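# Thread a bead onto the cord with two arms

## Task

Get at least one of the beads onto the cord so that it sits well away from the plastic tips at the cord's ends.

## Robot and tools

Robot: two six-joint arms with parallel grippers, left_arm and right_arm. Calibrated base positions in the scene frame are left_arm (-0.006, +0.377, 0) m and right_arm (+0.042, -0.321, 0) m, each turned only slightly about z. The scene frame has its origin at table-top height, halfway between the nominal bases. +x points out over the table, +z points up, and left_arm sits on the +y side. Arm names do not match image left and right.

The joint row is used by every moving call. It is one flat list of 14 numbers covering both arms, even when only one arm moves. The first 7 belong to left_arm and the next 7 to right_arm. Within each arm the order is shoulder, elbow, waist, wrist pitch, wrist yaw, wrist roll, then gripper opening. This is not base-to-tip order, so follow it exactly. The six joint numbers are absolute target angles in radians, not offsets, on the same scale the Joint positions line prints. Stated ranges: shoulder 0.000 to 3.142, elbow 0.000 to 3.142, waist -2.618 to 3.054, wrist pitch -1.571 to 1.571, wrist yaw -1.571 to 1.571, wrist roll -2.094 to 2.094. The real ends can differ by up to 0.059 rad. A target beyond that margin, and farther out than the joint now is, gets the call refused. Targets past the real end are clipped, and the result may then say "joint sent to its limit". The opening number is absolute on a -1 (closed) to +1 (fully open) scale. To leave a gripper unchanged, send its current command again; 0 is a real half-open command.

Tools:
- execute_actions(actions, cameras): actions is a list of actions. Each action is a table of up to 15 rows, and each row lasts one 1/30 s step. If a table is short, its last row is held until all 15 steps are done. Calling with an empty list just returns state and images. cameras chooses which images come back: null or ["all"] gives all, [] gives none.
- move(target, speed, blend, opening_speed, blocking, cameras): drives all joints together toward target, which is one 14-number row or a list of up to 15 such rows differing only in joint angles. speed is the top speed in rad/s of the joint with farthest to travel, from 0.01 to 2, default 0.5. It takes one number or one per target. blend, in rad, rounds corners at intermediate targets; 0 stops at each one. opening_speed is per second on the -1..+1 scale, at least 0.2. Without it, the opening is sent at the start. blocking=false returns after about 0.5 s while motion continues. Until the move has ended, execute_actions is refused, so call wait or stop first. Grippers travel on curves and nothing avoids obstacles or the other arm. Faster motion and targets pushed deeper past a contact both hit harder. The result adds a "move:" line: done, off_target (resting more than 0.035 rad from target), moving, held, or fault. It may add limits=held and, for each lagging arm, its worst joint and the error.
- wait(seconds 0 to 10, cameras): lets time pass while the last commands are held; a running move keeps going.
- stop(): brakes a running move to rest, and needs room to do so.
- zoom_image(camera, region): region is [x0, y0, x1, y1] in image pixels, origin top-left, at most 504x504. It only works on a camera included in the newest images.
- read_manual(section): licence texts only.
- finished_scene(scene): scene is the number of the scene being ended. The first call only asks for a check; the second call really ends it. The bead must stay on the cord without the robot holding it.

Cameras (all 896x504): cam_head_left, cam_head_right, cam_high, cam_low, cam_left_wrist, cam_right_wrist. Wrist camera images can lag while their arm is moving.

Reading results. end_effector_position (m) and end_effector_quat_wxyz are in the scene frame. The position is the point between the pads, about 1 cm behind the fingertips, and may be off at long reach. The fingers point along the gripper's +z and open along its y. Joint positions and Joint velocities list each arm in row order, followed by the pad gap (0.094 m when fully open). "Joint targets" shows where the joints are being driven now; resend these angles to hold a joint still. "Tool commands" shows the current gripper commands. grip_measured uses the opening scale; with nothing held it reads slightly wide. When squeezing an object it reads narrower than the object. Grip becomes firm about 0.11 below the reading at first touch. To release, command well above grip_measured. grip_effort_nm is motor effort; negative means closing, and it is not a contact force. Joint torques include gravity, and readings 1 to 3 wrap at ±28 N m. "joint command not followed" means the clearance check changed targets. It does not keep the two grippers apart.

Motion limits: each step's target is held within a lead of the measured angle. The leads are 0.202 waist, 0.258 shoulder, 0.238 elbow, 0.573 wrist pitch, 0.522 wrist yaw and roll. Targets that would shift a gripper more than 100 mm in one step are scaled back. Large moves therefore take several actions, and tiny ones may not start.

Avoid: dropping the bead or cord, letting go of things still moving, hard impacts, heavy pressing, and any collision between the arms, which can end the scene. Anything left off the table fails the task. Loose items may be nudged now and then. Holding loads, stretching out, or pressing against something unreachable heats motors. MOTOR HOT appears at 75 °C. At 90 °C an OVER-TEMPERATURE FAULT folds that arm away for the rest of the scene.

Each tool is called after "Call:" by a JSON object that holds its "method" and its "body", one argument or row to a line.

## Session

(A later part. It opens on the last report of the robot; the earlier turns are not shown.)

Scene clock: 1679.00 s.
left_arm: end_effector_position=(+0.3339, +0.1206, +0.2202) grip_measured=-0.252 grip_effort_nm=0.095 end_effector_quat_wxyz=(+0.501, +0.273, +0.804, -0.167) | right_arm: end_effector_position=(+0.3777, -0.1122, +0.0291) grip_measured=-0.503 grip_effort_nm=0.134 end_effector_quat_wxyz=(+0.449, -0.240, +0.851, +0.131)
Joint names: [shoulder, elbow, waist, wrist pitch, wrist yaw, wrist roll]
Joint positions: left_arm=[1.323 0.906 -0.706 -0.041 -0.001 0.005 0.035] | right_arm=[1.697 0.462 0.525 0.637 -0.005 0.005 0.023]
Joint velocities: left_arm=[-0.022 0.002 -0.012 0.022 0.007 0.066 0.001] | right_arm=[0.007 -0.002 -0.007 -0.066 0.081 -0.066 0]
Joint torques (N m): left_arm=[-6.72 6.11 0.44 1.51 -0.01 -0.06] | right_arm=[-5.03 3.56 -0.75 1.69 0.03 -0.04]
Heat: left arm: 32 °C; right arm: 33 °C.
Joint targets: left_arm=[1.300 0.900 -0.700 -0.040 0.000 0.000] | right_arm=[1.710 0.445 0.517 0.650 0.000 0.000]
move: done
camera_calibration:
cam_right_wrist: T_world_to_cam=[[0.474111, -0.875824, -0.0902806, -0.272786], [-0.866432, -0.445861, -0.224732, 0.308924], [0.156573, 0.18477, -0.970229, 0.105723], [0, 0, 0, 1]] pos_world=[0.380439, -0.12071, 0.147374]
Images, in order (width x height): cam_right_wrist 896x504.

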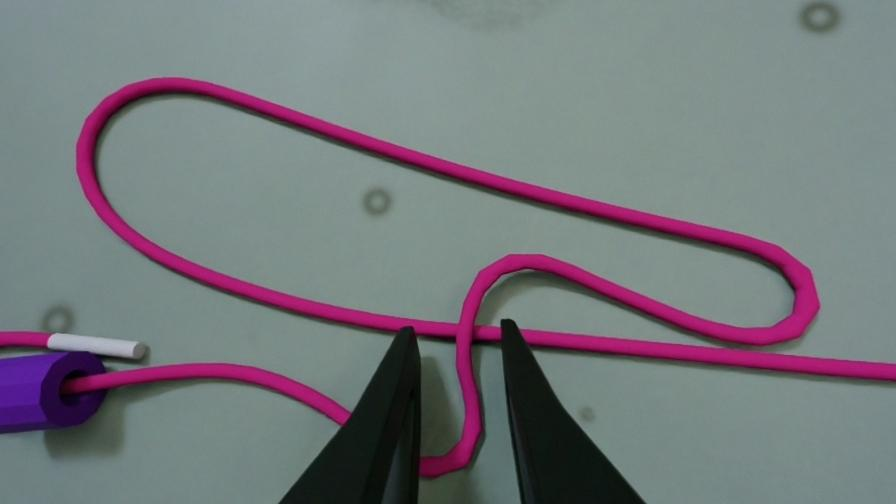

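Call:
{"method": "move", "body": {
  "target": [
    [1.3,0.9,-0.70,-0.04,0,0,-0.5,1.52,0.46,0.517,0.60,0,0,-0.5],
    [1.3,0.9,-0.70,-0.04,0,0,-0.5,1.2,0.5,0.3,0.6,0,0,-0.5]
  ],
  "speed": [0.15,0.4]
}}

Call:
{"method": "zoom_image", "body": {
  "camera": "cam_high",
  "region": [320, 190, 500, 310]
}}

Scene clock: 1688.77 s.
left_arm: end_effector_position=(+0.3339, +0.1206, +0.2202) grip_measured=-0.498 grip_effort_nm=-0.090 end_effector_quat_wxyz=(+0.501, +0.273, +0.804, -0.167) | right_arm: end_effector_position=(+0.4132, -0.1909, +0.2040) grip_measured=-0.503 grip_effort_nm=0.129 end_effector_quat_wxyz=(+0.641, -0.125, +0.749, +0.111)
Joint names: [shoulder, elbow, waist, wrist pitch, wrist yaw, wrist roll]
Joint positions: left_arm=[1.323 0.906 -0.706 -0.041 -0.001 0.005 0.024] | right_arm=[1.218 0.462 0.306 0.603 -0.004 0.005 0.023]
Joint velocities: left_arm=[-0.007 -0.007 -0.007 0.007 0.037 -0.051 -0.001] | right_arm=[-0.012 -0.002 -0.007 -0.007 0.022 0.022 0]
Joint torques (N m): left_arm=[-6.72 6.11 0.47 1.52 -0.01 -0.05] | right_arm=[-4.92 9.8 -0.53 1.78 0.01 -0.05]
Heat: left arm: 32 °C; right arm: 33 °C.
Joint targets: left_arm=[1.300 0.900 -0.700 -0.040 0.000 0.000] | right_arm=[1.200 0.500 0.300 0.600 0.000 0.000]
move: off_target (right_arm); right_arm: the elbow is farthest, 0.038 rad from its target
camera_calibration:
cam_left_wrist: T_world_to_cam=[[-0.647281, -0.752796, -0.119687, 0.337684], [-0.680151, 0.641287, -0.355171, 0.253864], [0.344125, -0.14849, -0.927108, 0.220257], [0, 0, 0, 1]] pos_world=[0.315447, 0.124114, 0.334784]
cam_right_wrist: T_world_to_cam=[[0.313749, -0.943686, -0.104963, -0.286483], [-0.761899, -0.184245, -0.620937, 0.431444], [0.566631, 0.27479, -0.776801, 0.0927167], [0, 0, 0, 1]] pos_world=[0.366065, -0.216336, 0.309852]

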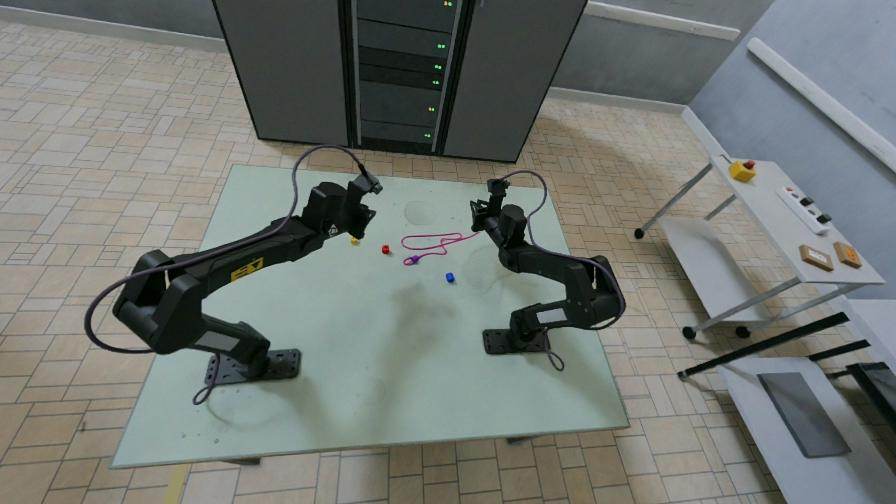

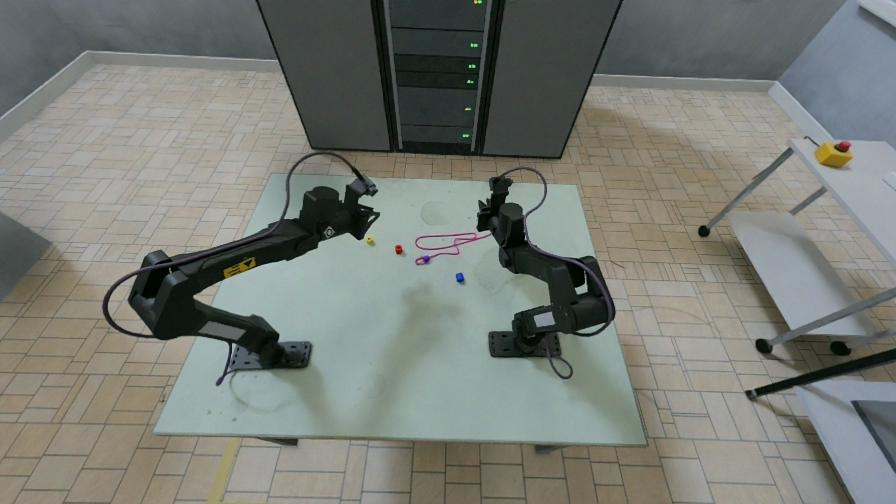

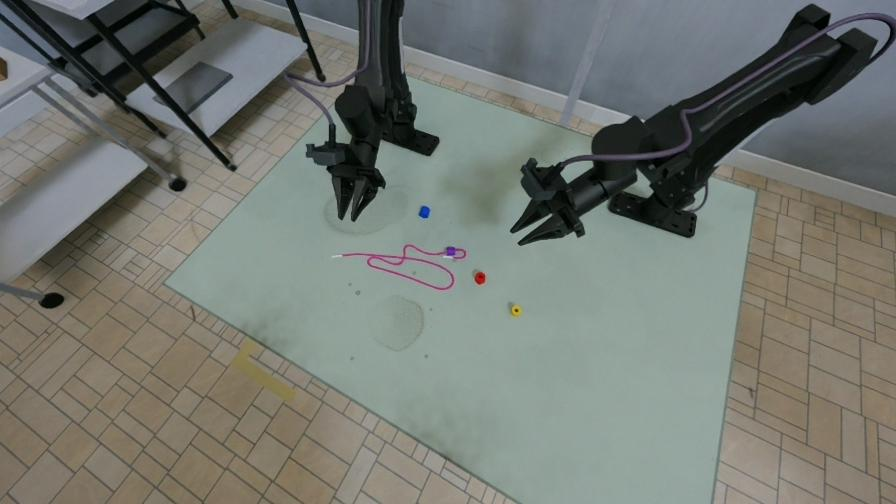

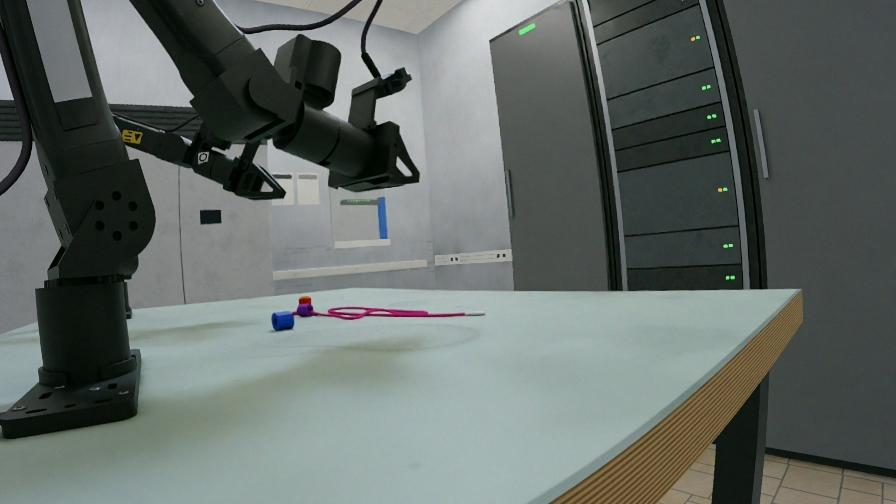

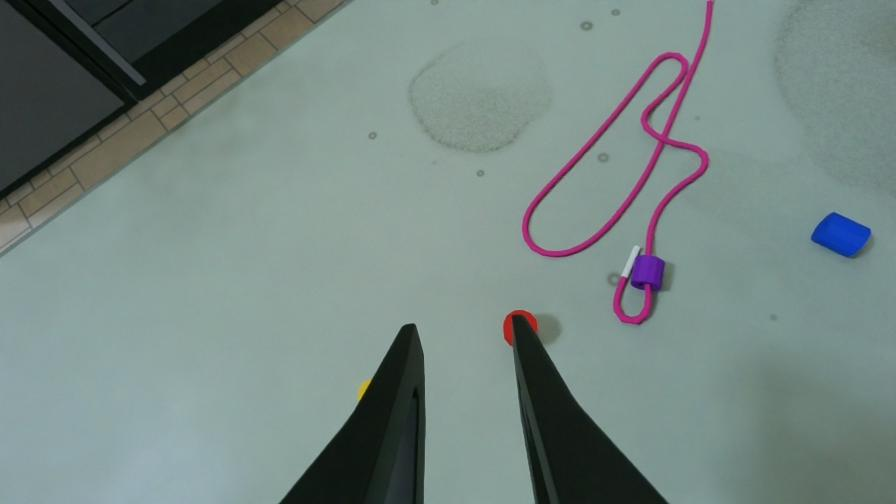

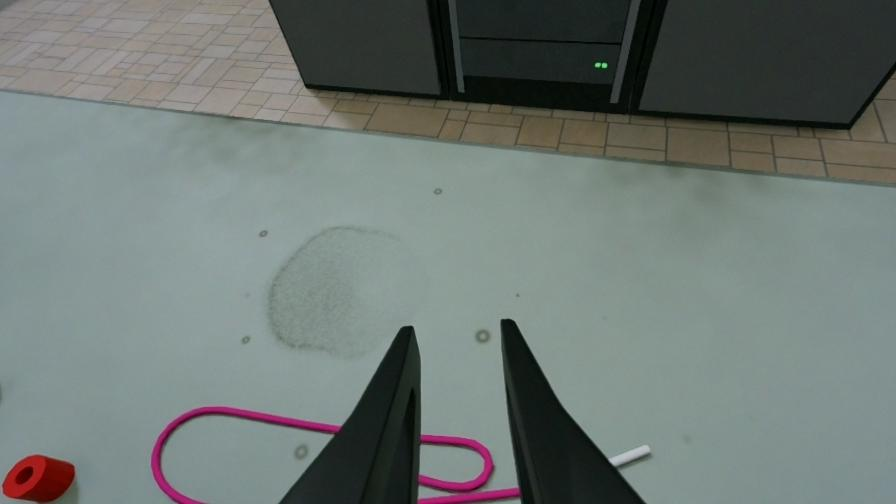

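Scaled by 2.800 from the camera's 896x504 image, which has a finer 1280x720 frame.

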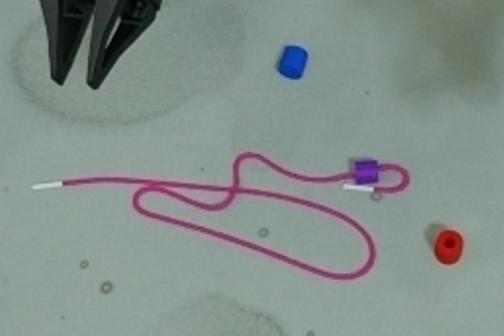

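Call:
{"method": "finished_scene", "body": {
  "scene": 1
}}

This call ended nothing. Check each condition of the task against the scene as it is now, look again where you are not sure, and mend what is not met. Then call finished_scene again.

Call:
{"method": "move", "body": {
  "target": [2.238,1.928,-0.899,-0.98,0,0.305,-0.65,1.2,0.5,0.3,0.6,0,0,-0.5],
  "speed": 0.4,
  "cameras": ["cam_left_wrist","cam_high"]
}}

Scene clock: 1730.90 s.
left_arm: end_effector_position=(+0.3284, +0.0085, +0.0696) grip_measured=-0.648 grip_effort_nm=-0.090 end_effector_quat_wxyz=(+0.133, +0.533, +0.835, -0.036) | right_arm: end_effector_position=(+0.4132, -0.1909, +0.2040) grip_measured=-0.503 grip_effort_nm=0.134 end_effector_quat_wxyz=(+0.641, -0.125, +0.749, +0.111)
Joint names: [shoulder, elbow, waist, wrist pitch, wrist yaw, wrist roll]
Joint positions: left_arm=[2.219 1.898 -0.893 -0.975 -0.001 0.301 0.017] | right_arm=[1.218 0.462 0.306 0.603 -0.004 0.005 0.023]
Joint velocities: left_arm=[0.002 0.007 -0.002 -0.022 0.051 0.022 0] | right_arm=[-0.012 -0.007 -0.027 0.007 0.022 0.037 0]
Joint torques (N m): left_arm=[-10.41 8.02 -0.5 0.66 -0.02 0.04] | right_arm=[-4.94 9.88 -0.54 1.78 0.03 -0.03]
Heat: left arm: 31 °C; right arm: 35 °C.
Joint targets: left_arm=[2.238 1.928 -0.899 -0.980 0.000 0.305] | right_arm=[1.200 0.500 0.300 0.600 0.000 0.000]
move: off_target (right_arm); right_arm: the elbow is farthest, 0.038 rad from its target
camera_calibration:
cam_left_wrist: T_world_to_cam=[[-0.943699, -0.311233, -0.112102, 0.324812], [-0.32637, 0.820639, 0.469079, 0.0935141], [-0.0539981, 0.479256, -0.876013, 0.187775], [0, 0, 0, 1]] pos_world=[0.347184, -0.0656411, 0.157039]
Images, in order (width x height): cam_high 896x504, cam_left_wrist 896x504.

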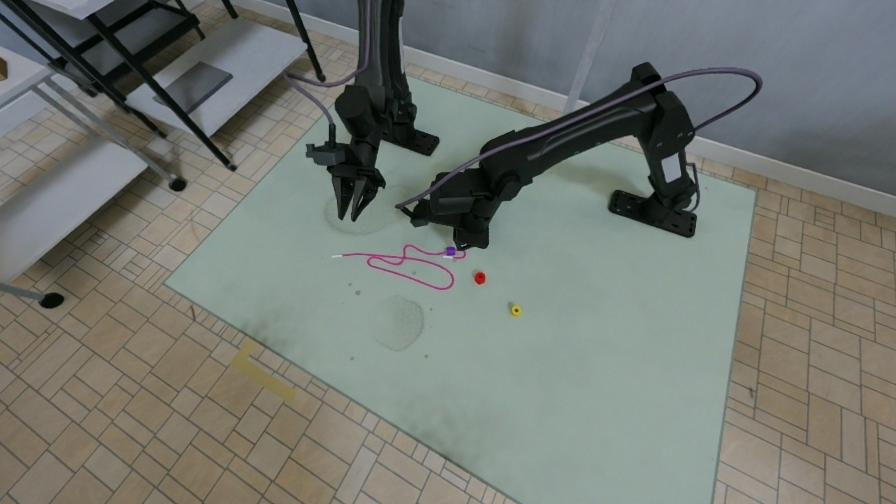

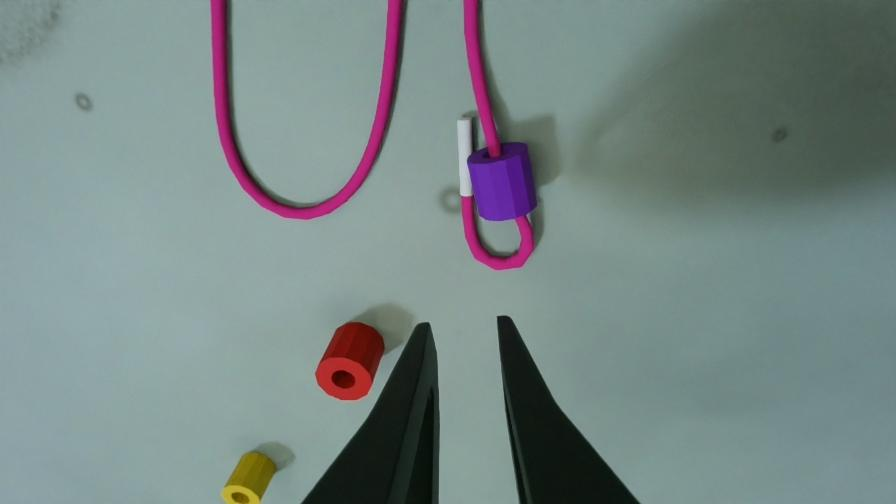

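Call:
{"method": "move", "body": {
  "target": [2.283,1.745,-0.890,-0.784,0,0.305,-0.75,1.2,0.5,0.3,0.6,0,0,-0.5],
  "speed": 0.12,
  "cameras": ["cam_left_wrist","cam_low"]
}}

Scene clock: 1747.03 s.
left_arm: end_effector_position=(+0.3265, +0.0106, +0.0162) grip_measured=-0.748 grip_effort_nm=-0.095 end_effector_quat_wxyz=(+0.127, +0.534, +0.835, -0.034) | right_arm: end_effector_position=(+0.4132, -0.1909, +0.2040) grip_measured=-0.503 grip_effort_nm=0.134 end_effector_quat_wxyz=(+0.641, -0.125, +0.749, +0.111)
Joint names: [shoulder, elbow, waist, wrist pitch, wrist yaw, wrist roll]
Joint positions: left_arm=[2.258 1.752 -0.893 -0.801 -0.001 0.301 0.012] | right_arm=[1.218 0.462 0.306 0.603 -0.004 0.005 0.023]
Joint velocities: left_arm=[-0.007 0.002 0.022 0.051 -0.037 -0.037 0] | right_arm=[0.012 0.012 0.012 -0.037 -0.037 0.007 0]
Joint torques (N m): left_arm=[-10.11 5.04 0.23 0.86 -0.01 0.03] | right_arm=[-4.9 9.81 -0.53 1.77 0.02 -0.05]
Heat: left arm: 30 °C; right arm: 35 °C.
Joint targets: left_arm=[2.283 1.745 -0.890 -0.784 0.000 0.305] | right_arm=[1.200 0.500 0.300 0.600 0.000 0.000]
move: off_target (right_arm); right_arm: the elbow is farthest, 0.038 rad from its target
camera_calibration:
cam_left_wrist: T_world_to_cam=[[-0.944808, -0.30953, -0.10737, 0.317932], [-0.321959, 0.816517, 0.47921, 0.114619], [-0.06066, 0.48733, -0.871108, 0.141862], [0, 0, 0, 1]] pos_world=[0.345893, -0.0643125, 0.102787]
Images, in order (width x height): cam_low 896x504, cam_left_wrist 896x504.

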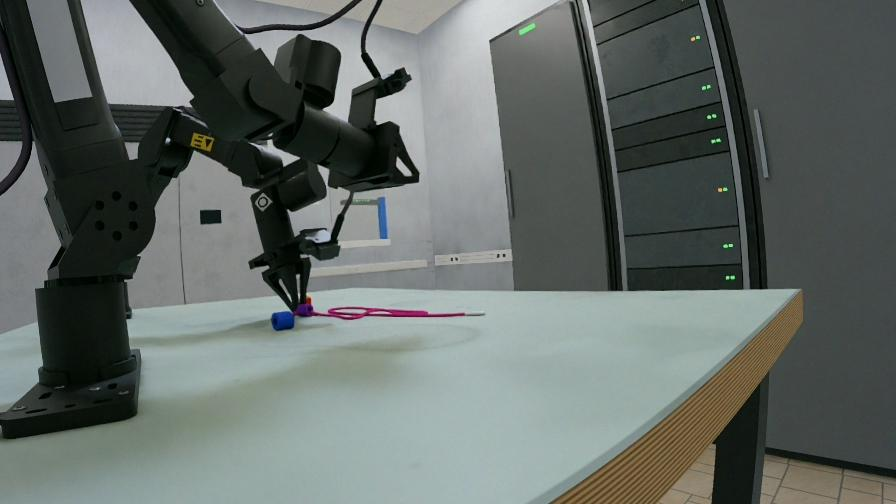

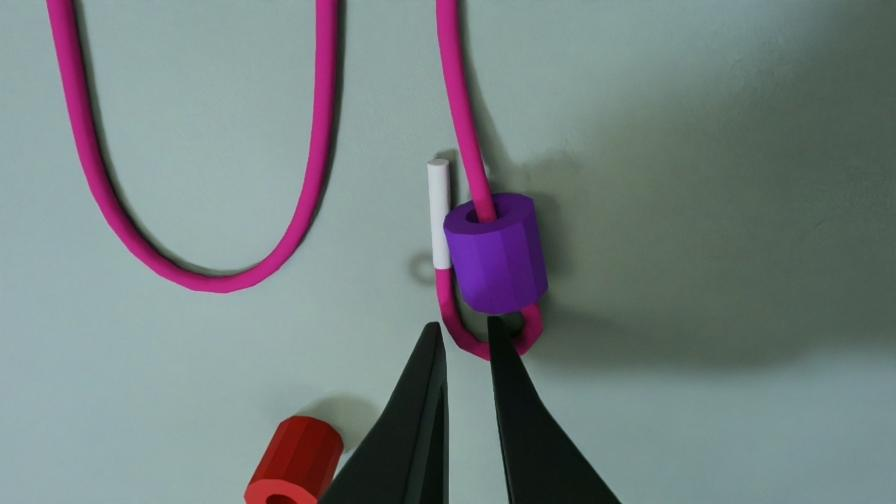

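Call:
{"method": "move", "body": {
  "target": [2.283,1.745,-0.890,-0.784,0,0.305,-0.96,1.2,0.5,0.3,0.6,0,0,-0.5],
  "opening_speed": 0.3,
  "cameras": ["cam_left_wrist"]
}}

Scene clock: 1752.63 s.
left_arm: end_effector_position=(+0.3267, +0.0104, +0.0163) grip_measured=-0.958 grip_effort_nm=-0.095 end_effector_quat_wxyz=(+0.127, +0.534, +0.835, -0.034) | right_arm: end_effector_position=(+0.4132, -0.1909, +0.2040) grip_measured=-0.503 grip_effort_nm=0.129 end_effector_quat_wxyz=(+0.641, -0.125, +0.749, +0.111)
Joint names: [shoulder, elbow, waist, wrist pitch, wrist yaw, wrist roll]
Joint positions: left_arm=[2.258 1.752 -0.893 -0.799 -0.001 0.301 0.002] | right_arm=[1.218 0.462 0.306 0.603 -0.004 0.005 0.023]
Joint velocities: left_arm=[-0.007 0.002 0.017 -0.022 -0.007 -0.037 -0.001] | right_arm=[0.002 0.007 0.017 0.022 -0.007 0.037 -0.002]
Joint torques (N m): left_arm=[-10.1 5.05 0.24 0.84 -0.01 0.02] | right_arm=[-4.98 9.85 -0.58 1.77 0.03 -0.04]
Heat: left arm: 30 °C; right arm: 35 °C.
Joint targets: left_arm=[2.283 1.745 -0.890 -0.784 0.000 0.305] | right_arm=[1.200 0.500 0.300 0.600 0.000 0.000]
move: off_target (right_arm); right_arm: the elbow is farthest, 0.038 rad from its target
camera_calibration:
cam_left_wrist: T_world_to_cam=[[-0.944726, -0.309621, -0.107832, 0.318032], [-0.322326, 0.816924, 0.478269, 0.11494], [-0.0599915, 0.48659, -0.871568, 0.141834], [0, 0, 0, 1]] pos_world=[0.34601, -0.0644428, 0.10294]
Images, in order (width x height): cam_left_wrist 896x504.

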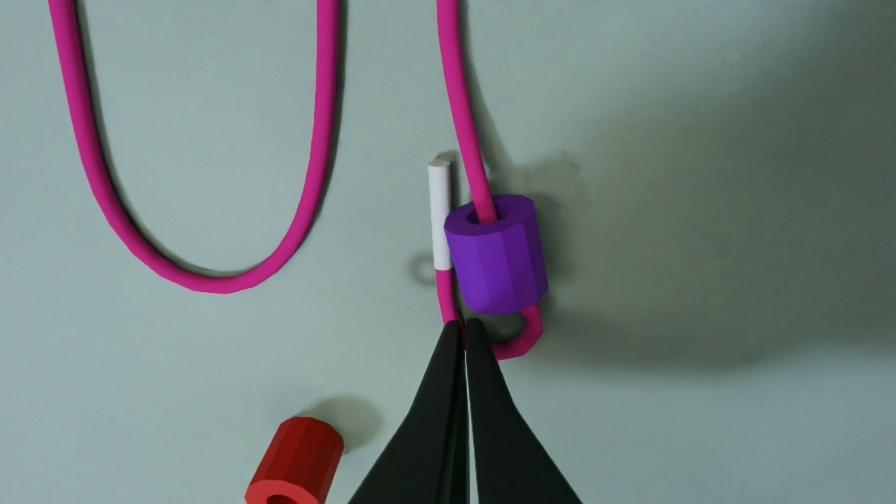

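Call:
{"method": "move", "body": {
  "target": [2.037,1.484,-0.868,-0.38,0,0.305,-0.96,1.2,0.5,0.3,0.6,0,0,-0.5],
  "speed": 0.12,
  "cameras": ["cam_left_wrist","cam_low"]
}}

Scene clock: 1766.13 s.
left_arm: end_effector_position=(+0.3495, -0.0038, +0.0492) grip_measured=-0.958 grip_effort_nm=-0.095 end_effector_quat_wxyz=(+0.272, +0.511, +0.812, -0.072) | right_arm: end_effector_position=(+0.4132, -0.1909, +0.2040) grip_measured=-0.503 grip_effort_nm=0.129 end_effector_quat_wxyz=(+0.641, -0.125, +0.749, +0.111)
Joint names: [shoulder, elbow, waist, wrist pitch, wrist yaw, wrist roll]
Joint positions: left_arm=[2.092 1.491 -0.879 -0.399 -0.002 0.302 0.002] | right_arm=[1.218 0.462 0.306 0.603 -0.004 0.005 0.023]
Joint velocities: left_arm=[0.002 0.007 -0.012 -0.037 -0.007 0.007 -0.001] | right_arm=[0.012 -0.002 -0.022 -0.007 0.095 0.081 0]
Joint torques (N m): left_arm=[-16.01 5.34 0.87 1.25 0 0.02] | right_arm=[-4.96 9.83 -0.54 1.78 0.05 -0.03]
Heat: left arm: 31 °C; right arm: 35 °C.
Joint targets: left_arm=[2.037 1.484 -0.868 -0.380 0.000 0.305] | right_arm=[1.200 0.500 0.300 0.600 0.000 0.000]
move: off_target (left_arm, right_arm); left_arm: the shoulder is farthest, 0.055 rad from its target; right_arm: the elbow is farthest, 0.038 rad from its target
camera_calibration:
cam_left_wrist: T_world_to_cam=[[-0.905255, -0.359927, -0.225755, 0.330524], [-0.405798, 0.889869, 0.208471, 0.16089], [0.125858, 0.280331, -0.951617, 0.117045], [0, 0, 0, 1]] pos_world=[0.349767, -0.0570176, 0.152458]
Images, in order (width x height): cam_low 896x504, cam_left_wrist 896x504.

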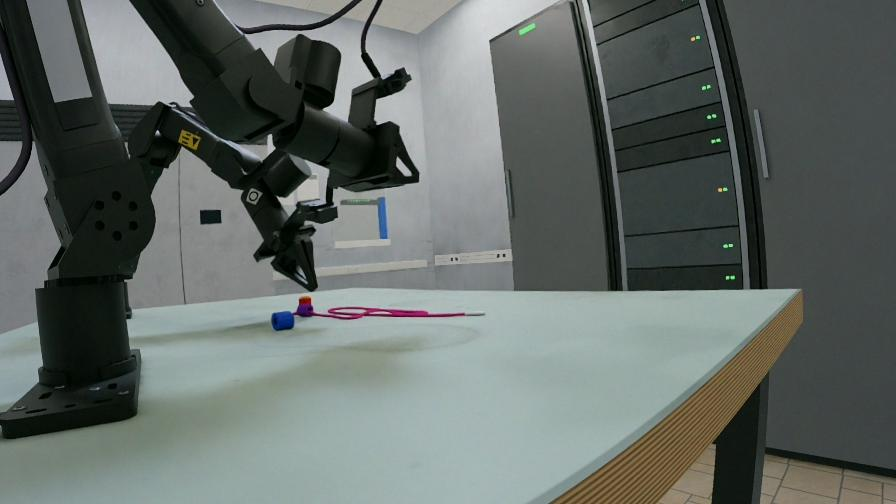

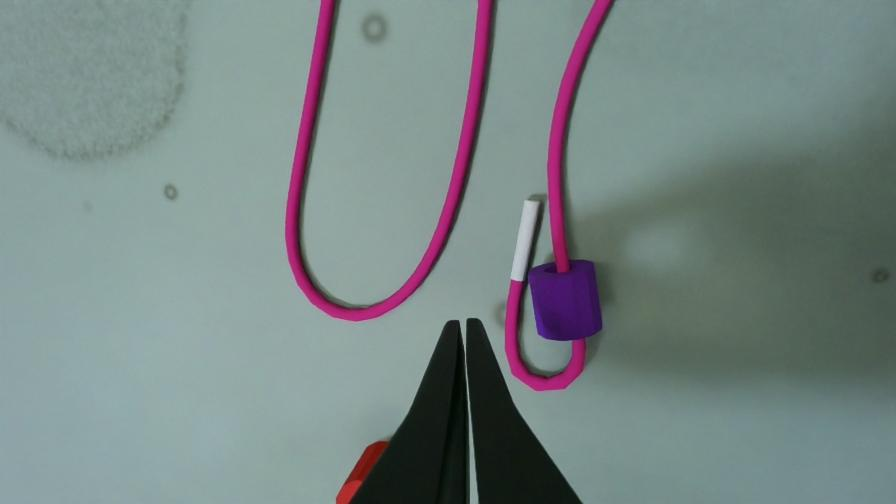

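Call:
{"method": "move", "body": {
  "target": [2.334,1.988,-0.895,-0.946,0,0.48,-0.68,1.2,0.5,0.3,0.6,0,0,-0.5],
  "speed": 0.3,
  "cameras": ["cam_left_wrist"]
}}

Scene clock: 1794.60 s.
left_arm: end_effector_position=(+0.3435, -0.0029, +0.0470) grip_measured=-0.682 grip_effort_nm=0.095 end_effector_quat_wxyz=(+0.137, +0.601, +0.787, -0.024) | right_arm: end_effector_position=(+0.4132, -0.1909, +0.2040) grip_measured=-0.503 grip_effort_nm=0.129 end_effector_quat_wxyz=(+0.641, -0.125, +0.749, +0.111)
Joint names: [shoulder, elbow, waist, wrist pitch, wrist yaw, wrist roll]
Joint positions: left_arm=[2.309 1.958 -0.886 -0.94 -0.002 0.476 0.015] | right_arm=[1.218 0.462 0.306 0.603 -0.004 0.005 0.023]
Joint velocities: left_arm=[0.002 -0.012 0.012 0.007 -0.066 0.022 -0.001] | right_arm=[0.002 -0.002 0.007 -0.081 -0.11 -0.081 0]
Joint torques (N m): left_arm=[-10.59 7.98 -0.72 0.69 0 0.03] | right_arm=[-5 9.81 -0.55 1.78 0.03 -0.04]
Heat: left arm: 33 °C; right arm: 35 °C.
Joint targets: left_arm=[2.334 1.988 -0.895 -0.946 0.000 0.480] | right_arm=[1.200 0.500 0.300 0.600 0.000 0.000]
move: off_target (right_arm); right_arm: the elbow is farthest, 0.038 rad from its target
camera_calibration:
cam_left_wrist: T_world_to_cam=[[-0.97599, -0.151335, -0.156655, 0.346603], [-0.209419, 0.849726, 0.483849, 0.0775494], [0.0598903, 0.505038, -0.861016, 0.134514], [0, 0, 0, 1]] pos_world=[0.346466, -0.0813773, 0.132594]
Images, in order (width x height): cam_left_wrist 896x504.

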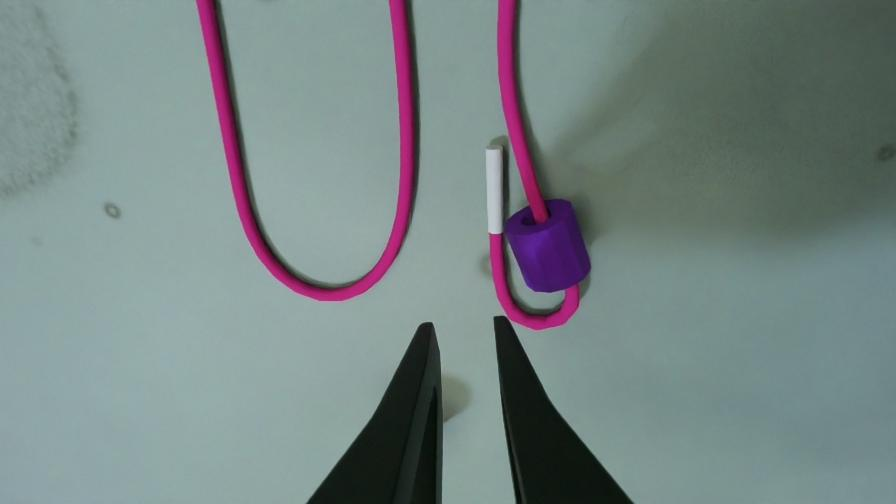

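Call:
{"method": "move", "body": {
  "target": [2.346,1.854,-0.904,-0.815,0,0.48,-0.68,1.2,0.5,0.3,0.6,0,0,-0.5],
  "speed": 0.1,
  "cameras": ["cam_left_wrist","cam_low"]
}}

Call:
{"method": "zoom_image", "body": {
  "camera": "cam_low",
  "region": [250, 240, 370, 340]
}}

Scene clock: 1805.63 s.
left_arm: end_effector_position=(+0.3388, -0.0029, +0.0163) grip_measured=-0.682 grip_effort_nm=0.100 end_effector_quat_wxyz=(+0.135, +0.604, +0.785, -0.024) | right_arm: end_effector_position=(+0.4132, -0.1909, +0.2040) grip_measured=-0.503 grip_effort_nm=0.129 end_effector_quat_wxyz=(+0.641, -0.125, +0.749, +0.111)
Joint names: [shoulder, elbow, waist, wrist pitch, wrist yaw, wrist roll]
Joint positions: left_arm=[2.323 1.858 -0.893 -0.831 -0.002 0.476 0.015] | right_arm=[1.218 0.462 0.306 0.603 -0.004 0.005 0.023]
Joint velocities: left_arm=[-0.012 0.007 -0.012 0.037 0.037 -0.007 -0.001] | right_arm=[-0.012 0.002 -0.017 0.022 0.037 -0.007 0.001]
Joint torques (N m): left_arm=[-10.7 5.26 -0.87 0.87 0 0.03] | right_arm=[-4.85 9.73 -0.55 1.77 0.01 -0.05]
Heat: left arm: 32 °C; right arm: 35 °C.
Joint targets: left_arm=[2.346 1.854 -0.904 -0.815 0.000 0.480] | right_arm=[1.200 0.500 0.300 0.600 0.000 0.000]
move: off_target (right_arm); right_arm: the elbow is farthest, 0.038 rad from its target
camera_calibration:
cam_left_wrist: T_world_to_cam=[[-0.977485, -0.143776, -0.154442, 0.337648], [-0.20194, 0.849672, 0.487112, 0.088885], [0.0611897, 0.507333, -0.859575, 0.107895], [0, 0, 0, 1]] pos_world=[0.341393, -0.0817158, 0.101594]
Images, in order (width x height): cam_low 896x504, cam_left_wrist 896x504.

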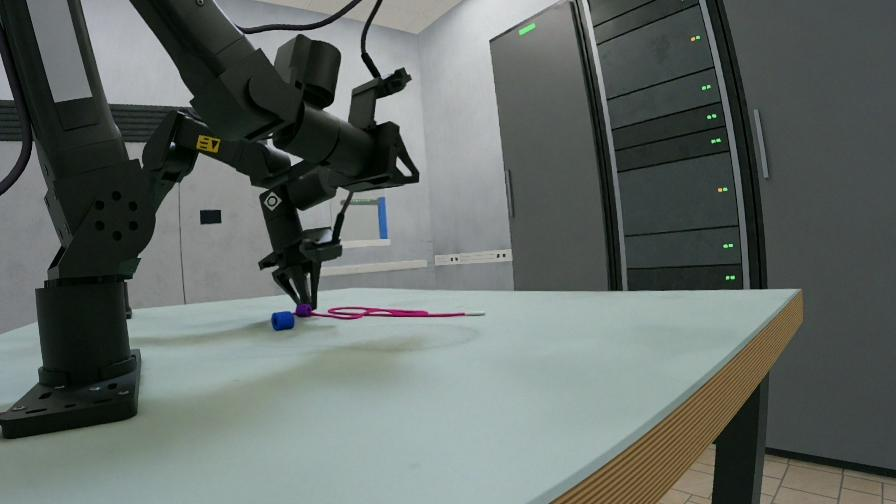

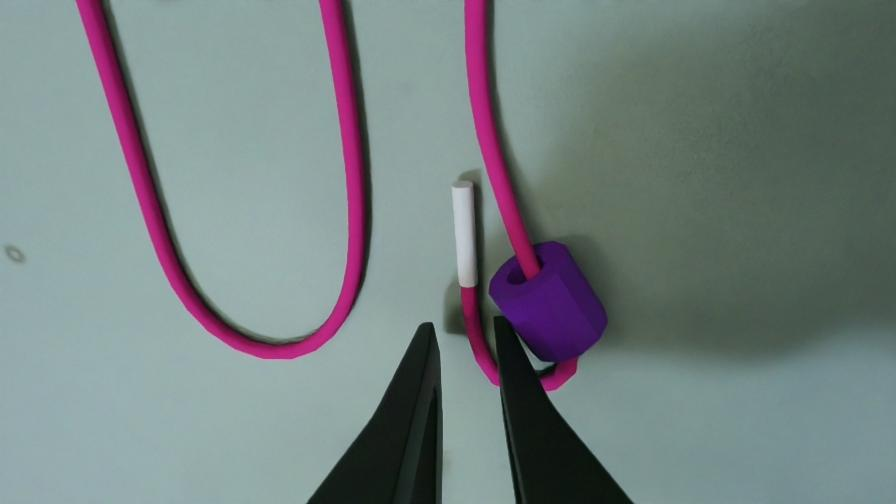

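Scaled by 4.200 from the camera's 896x504 image, which has a finer 1280x720 frame.

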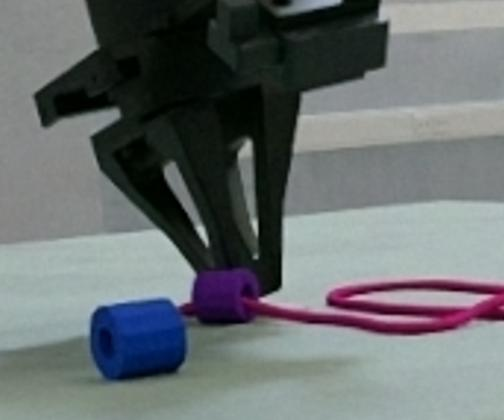

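Call:
{"method": "move", "body": {
  "target": [2.346,1.828,-0.904,-0.789,0,0.48,-0.68,1.2,0.5,0.3,0.6,0,0,-0.5],
  "speed": 0.06,
  "cameras": []
}}

Call:
{"method": "move", "body": {
  "target": [2.346,1.828,-0.904,-0.789,0,0.48,-0.96,1.2,0.5,0.3,0.6,0,0,-0.5],
  "opening_speed": 0.3,
  "cameras": ["cam_left_wrist"]
}}

Scene clock: 1812.03 s.
left_arm: end_effector_position=(+0.3390, -0.0032, +0.0127) grip_measured=-0.682 grip_effort_nm=0.100 end_effector_quat_wxyz=(+0.138, +0.604, +0.784, -0.024) | right_arm: end_effector_position=(+0.4132, -0.1909, +0.2040) grip_measured=-0.503 grip_effort_nm=0.134 end_effector_quat_wxyz=(+0.641, -0.125, +0.749, +0.111)
Joint names: [shoulder, elbow, waist, wrist pitch, wrist yaw, wrist roll]
Joint positions: left_arm=[2.323 1.842 -0.893 -0.809 -0.002 0.476 0.015] | right_arm=[1.218 0.462 0.306 0.603 -0.004 0.005 0.023]
Joint velocities: left_arm=[-0.002 -0.002 0.007 0.037 -0.095 -0.037 0] | right_arm=[0.007 -0.012 -0.002 -0.007 0.051 0.022 0.001]
Joint torques (N m): left_arm=[-10.69 4.56 -0.88 0.85 -0.01 0.03] | right_arm=[-4.98 9.87 -0.57 1.79 0.02 -0.05]
Heat: left arm: 31 °C; right arm: 35 °C.
Joint targets: left_arm=[2.346 1.828 -0.904 -0.789 0.000 0.480] | right_arm=[1.200 0.500 0.300 0.600 0.000 0.000]
move: off_target (right_arm); right_arm: the elbow is farthest, 0.038 rad from its target
No camera images: "cameras" was empty.

Scene clock: 1813.17 s.
left_arm: end_effector_position=(+0.3380, -0.0042, +0.0121) grip_measured=-0.951 grip_effort_nm=-0.471 end_effector_quat_wxyz=(+0.138, +0.605, +0.784, -0.024) | right_arm: end_effector_position=(+0.4132, -0.1909, +0.2040) grip_measured=-0.503 grip_effort_nm=0.129 end_effector_quat_wxyz=(+0.641, -0.125, +0.749, +0.111)
Joint names: [shoulder, elbow, waist, wrist pitch, wrist yaw, wrist roll]
Joint positions: left_arm=[2.323 1.84 -0.896 -0.806 -0.002 0.476 0.002] | right_arm=[1.218 0.462 0.306 0.603 -0.004 0.005 0.023]
Joint velocities: left_arm=[-0.002 -0.002 -0.002 -0.007 0.037 0.022 0] | right_arm=[-0.007 -0.002 0.022 0.051 0.066 0.007 -0.001]
Joint torques (N m): left_arm=[-10.67 4.72 -0.69 0.88 -0.01 0.02] | right_arm=[-4.98 9.81 -0.55 1.76 0 -0.04]
Heat: left arm: 31 °C; right arm: 35 °C.
Joint targets: left_arm=[2.346 1.828 -0.904 -0.789 0.000 0.480] | right_arm=[1.200 0.500 0.300 0.600 0.000 0.000]
move: off_target (right_arm); right_arm: the elbow is farthest, 0.038 rad from its target
camera_calibration:
cam_left_wrist: T_world_to_cam=[[-0.977188, -0.141919, -0.157994, 0.336083], [-0.20177, 0.852546, 0.482135, 0.0918485], [0.0662731, 0.503015, -0.861733, 0.103306], [0, 0, 0, 1]] pos_world=[0.340103, -0.0825726, 0.0978377]
Images, in order (width x height): cam_left_wrist 896x504.

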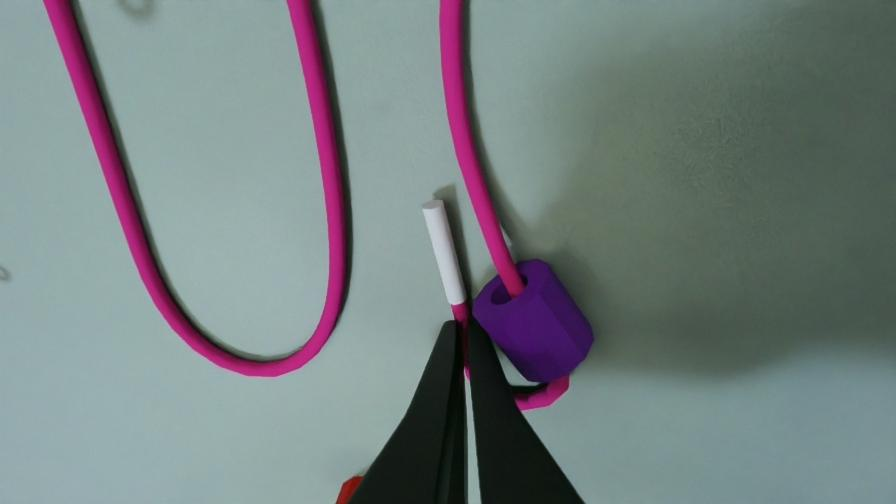

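Call:
{"method": "move", "body": {
  "target": [2.120,1.625,-0.838,-0.745,0,0.48,-0.96,1.2,0.5,0.3,0.6,0,0,-0.5],
  "speed": 0.1,
  "cameras": ["cam_left_wrist","cam_high"]
}}

Scene clock: 1826.83 s.
left_arm: end_effector_position=(+0.3319, +0.0375, +0.0221) grip_measured=-0.951 grip_effort_nm=-0.466 end_effector_quat_wxyz=(+0.139, +0.586, +0.798, -0.021) | right_arm: end_effector_position=(+0.4132, -0.1909, +0.2040) grip_measured=-0.503 grip_effort_nm=0.134 end_effector_quat_wxyz=(+0.641, -0.125, +0.749, +0.111)
Joint names: [shoulder, elbow, waist, wrist pitch, wrist yaw, wrist roll]
Joint positions: left_arm=[2.175 1.632 -0.847 -0.746 -0.001 0.476 0.002] | right_arm=[1.218 0.462 0.306 0.603 -0.004 0.005 0.023]
Joint velocities: left_arm=[-0.007 -0.007 0.007 0.022 -0.051 0.022 0] | right_arm=[-0.017 0.007 -0.002 0.007 0.051 -0.051 0]
Joint torques (N m): left_arm=[-16.29 5.04 0.7 0.74 -0.01 0.02] | right_arm=[-4.89 9.87 -0.55 1.79 0.01 -0.04]
Heat: left arm: 31 °C; right arm: 35 °C.
Joint targets: left_arm=[2.120 1.625 -0.838 -0.745 0.000 0.480] | right_arm=[1.200 0.500 0.300 0.600 0.000 0.000]
move: off_target (left_arm, right_arm); left_arm: the shoulder is farthest, 0.055 rad from its target; right_arm: the elbow is farthest, 0.038 rad from its target
camera_calibration:
cam_left_wrist: T_world_to_cam=[[-0.969219, -0.189322, -0.157392, 0.336686], [-0.242712, 0.841982, 0.481827, 0.064284], [0.0413007, 0.505197, -0.862015, 0.0995234], [0, 0, 0, 1]] pos_world=[0.337815, -0.0406629, 0.107809]
Images, in order (width x height): cam_high 896x504, cam_left_wrist 896x504.

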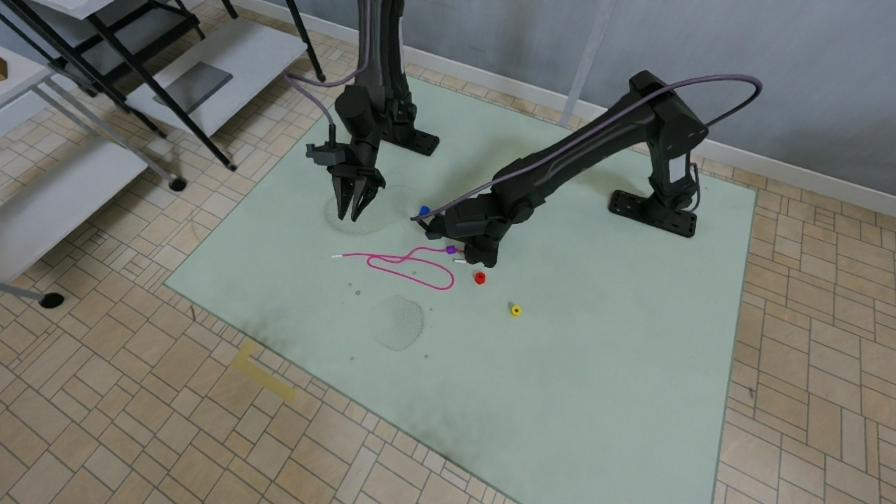

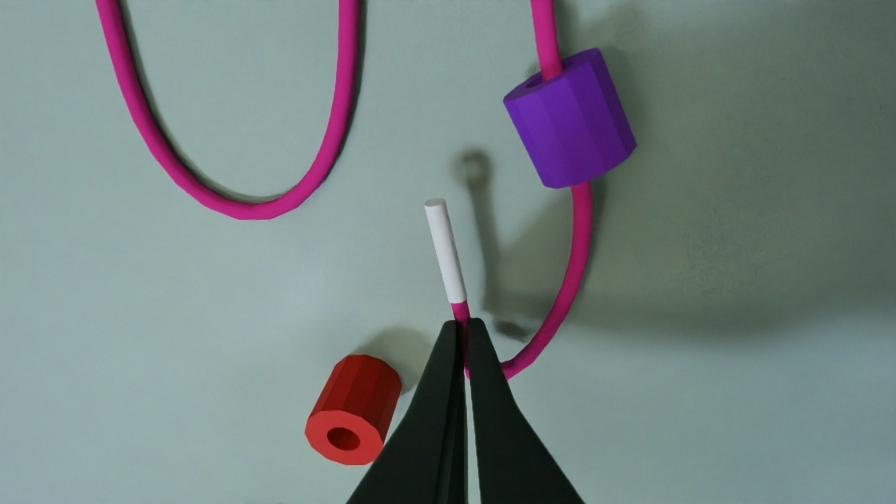

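Call:
{"method": "move", "body": {
  "target": [2.200,1.60,-0.838,-0.71,0,0.48,-0.96,1.2,0.5,0.3,0.6,0,0,-0.5],
  "speed": 0.1,
  "cameras": []
}}

Call:
{"method": "move", "body": {
  "target": [2.200,1.60,-0.838,-0.71,0,0.48,-0.75,1.2,0.5,0.3,0.6,0,0,-0.5],
  "opening_speed": 0.3,
  "cameras": ["cam_left_wrist"]
}}

Scene clock: 1833.77 s.
left_arm: end_effector_position=(+0.3294, +0.0400, +0.0153) grip_measured=-0.951 grip_effort_nm=-0.466 end_effector_quat_wxyz=(+0.136, +0.586, +0.798, -0.021) | right_arm: end_effector_position=(+0.4132, -0.1909, +0.2040) grip_measured=-0.503 grip_effort_nm=0.129 end_effector_quat_wxyz=(+0.641, -0.125, +0.749, +0.111)
Joint names: [shoulder, elbow, waist, wrist pitch, wrist yaw, wrist roll]
Joint positions: left_arm=[2.175 1.605 -0.847 -0.726 -0.001 0.476 0.002] | right_arm=[1.218 0.462 0.306 0.603 -0.004 0.005 0.023]
Joint velocities: left_arm=[-0.007 0.002 -0.032 -0.022 0.022 0.095 -0.001] | right_arm=[0.002 -0.017 -0.027 -0.007 -0.007 -0.066 0]
Joint torques (N m): left_arm=[-9.31 5.07 0.72 0.87 -0.01 0.02] | right_arm=[-4.94 9.87 -0.49 1.77 0.03 -0.03]
Heat: left arm: 33 °C; right arm: 35 °C.
Joint targets: left_arm=[2.200 1.600 -0.838 -0.710 0.000 0.480] | right_arm=[1.200 0.500 0.300 0.600 0.000 0.000]
move: off_target (right_arm); right_arm: the elbow is farthest, 0.038 rad from its target
No camera images: "cameras" was empty.

Scene clock: 1834.67 s.
left_arm: end_effector_position=(+0.3296, +0.0398, +0.0154) grip_measured=-0.752 grip_effort_nm=0.105 end_effector_quat_wxyz=(+0.136, +0.586, +0.798, -0.021) | right_arm: end_effector_position=(+0.4132, -0.1909, +0.2040) grip_measured=-0.503 grip_effort_nm=0.129 end_effector_quat_wxyz=(+0.641, -0.125, +0.749, +0.111)
Joint names: [shoulder, elbow, waist, wrist pitch, wrist yaw, wrist roll]
Joint positions: left_arm=[2.175 1.605 -0.847 -0.725 -0.001 0.476 0.012] | right_arm=[1.218 0.462 0.306 0.603 -0.004 0.005 0.023]
Joint velocities: left_arm=[-0.007 0.012 -0.012 -0.007 0.037 0.037 -0.001] | right_arm=[-0.022 -0.027 -0.017 -0.037 -0.037 0.007 0]
Joint torques (N m): left_arm=[-9.31 5.07 0.7 0.85 0 0.01] | right_arm=[-4.92 9.83 -0.57 1.77 0.02 -0.04]
Heat: left arm: 33 °C; right arm: 35 °C.
Joint targets: left_arm=[2.200 1.600 -0.838 -0.710 0.000 0.480] | right_arm=[1.200 0.500 0.300 0.600 0.000 0.000]
move: off_target (right_arm); right_arm: the elbow is farthest, 0.038 rad from its target
camera_calibration:
cam_left_wrist: T_world_to_cam=[[-0.969805, -0.18873, -0.154466, 0.333932], [-0.240894, 0.840146, 0.485927, 0.0643437], [0.0380648, 0.508465, -0.860241, 0.093576], [0, 0, 0, 1]] pos_world=[0.335787, -0.0386152, 0.100813]
Images, in order (width x height): cam_left_wrist 896x504.

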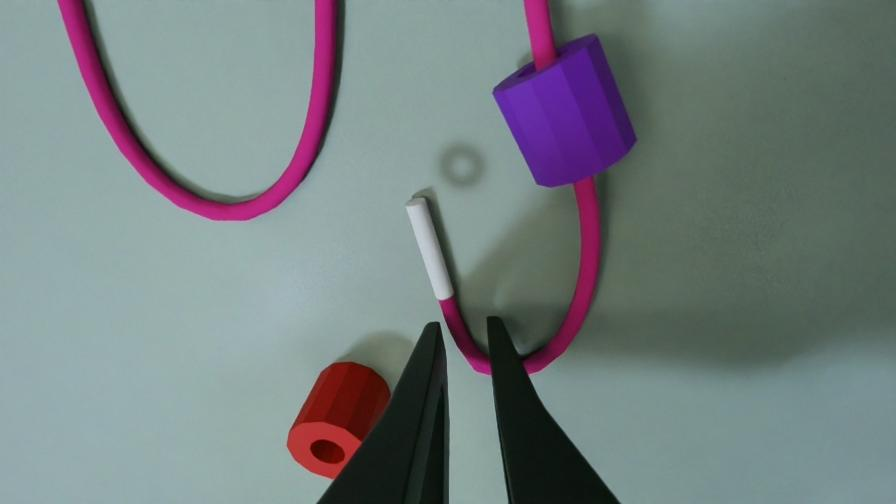

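Call:
{"method": "move", "body": {
  "target": [
    [2.10,1.75,-0.838,-0.96,0,0.48,-0.75,1.2,0.5,0.3,0.6,0,0,-0.5],
    [1.3,0.9,-0.6,-0.3,0,0.48,-0.75,1.2,0.5,0.3,0.6,0,0,-0.5]
  ],
  "speed": [0.15,0.5],
  "blend": 0.03,
  "cameras": ["cam_high"]
}}

Call:
{"method": "zoom_image", "body": {
  "camera": "cam_high",
  "region": [320, 190, 500, 310]
}}

Call:
{"method": "finished_scene", "body": {
  "scene": 1
}}

Scene clock: 1845.57 s.
left_arm: end_effector_position=(+0.3248, +0.1755, +0.1616) grip_measured=-0.752 grip_effort_nm=0.100 end_effector_quat_wxyz=(+0.403, +0.450, +0.797, -0.014) | right_arm: end_effector_position=(+0.4132, -0.1909, +0.2040) grip_measured=-0.503 grip_effort_nm=0.134 end_effector_quat_wxyz=(+0.641, -0.125, +0.749, +0.111)
Joint names: [shoulder, elbow, waist, wrist pitch, wrist yaw, wrist roll]
Joint positions: left_arm=[1.328 0.906 -0.607 -0.319 -0.002 0.479 0.012] | right_arm=[1.218 0.462 0.306 0.603 -0.004 0.005 0.023]
Joint velocities: left_arm=[0.002 -0.027 -0.002 -0.051 -0.007 0.037 0] | right_arm=[-0.007 0.007 -0.012 0.007 0.095 0.007 0]
Joint torques (N m): left_arm=[-6.98 5.86 0.61 1.48 -0.01 0] | right_arm=[-4.94 9.78 -0.58 1.78 0.03 -0.06]
Heat: left arm: 33 °C; right arm: 35 °C.
Joint targets: left_arm=[1.300 0.900 -0.600 -0.300 0.000 0.480] | right_arm=[1.200 0.500 0.300 0.600 0.000 0.000]
move: off_target (right_arm); right_arm: the elbow is farthest, 0.038 rad from its target
Images, in order (width x height): cam_high 896x504.

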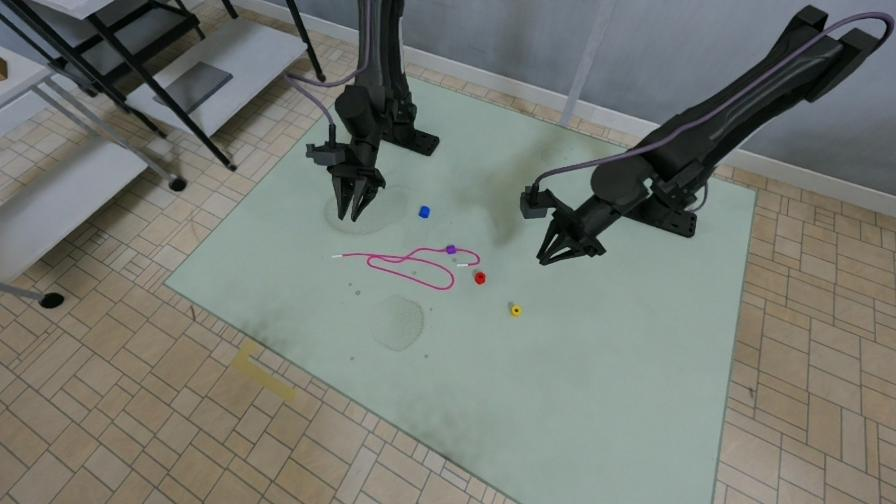

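Scaled by 2.800 from the camera's 896x504 image, which has a finer 1280x720 frame.

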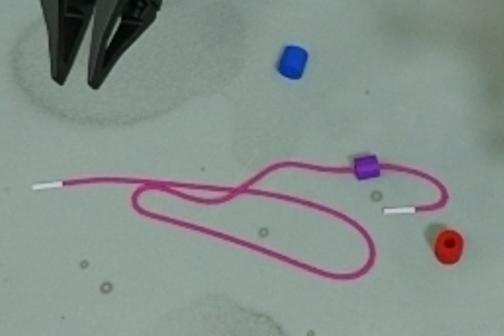

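The scene is finished: the task was done.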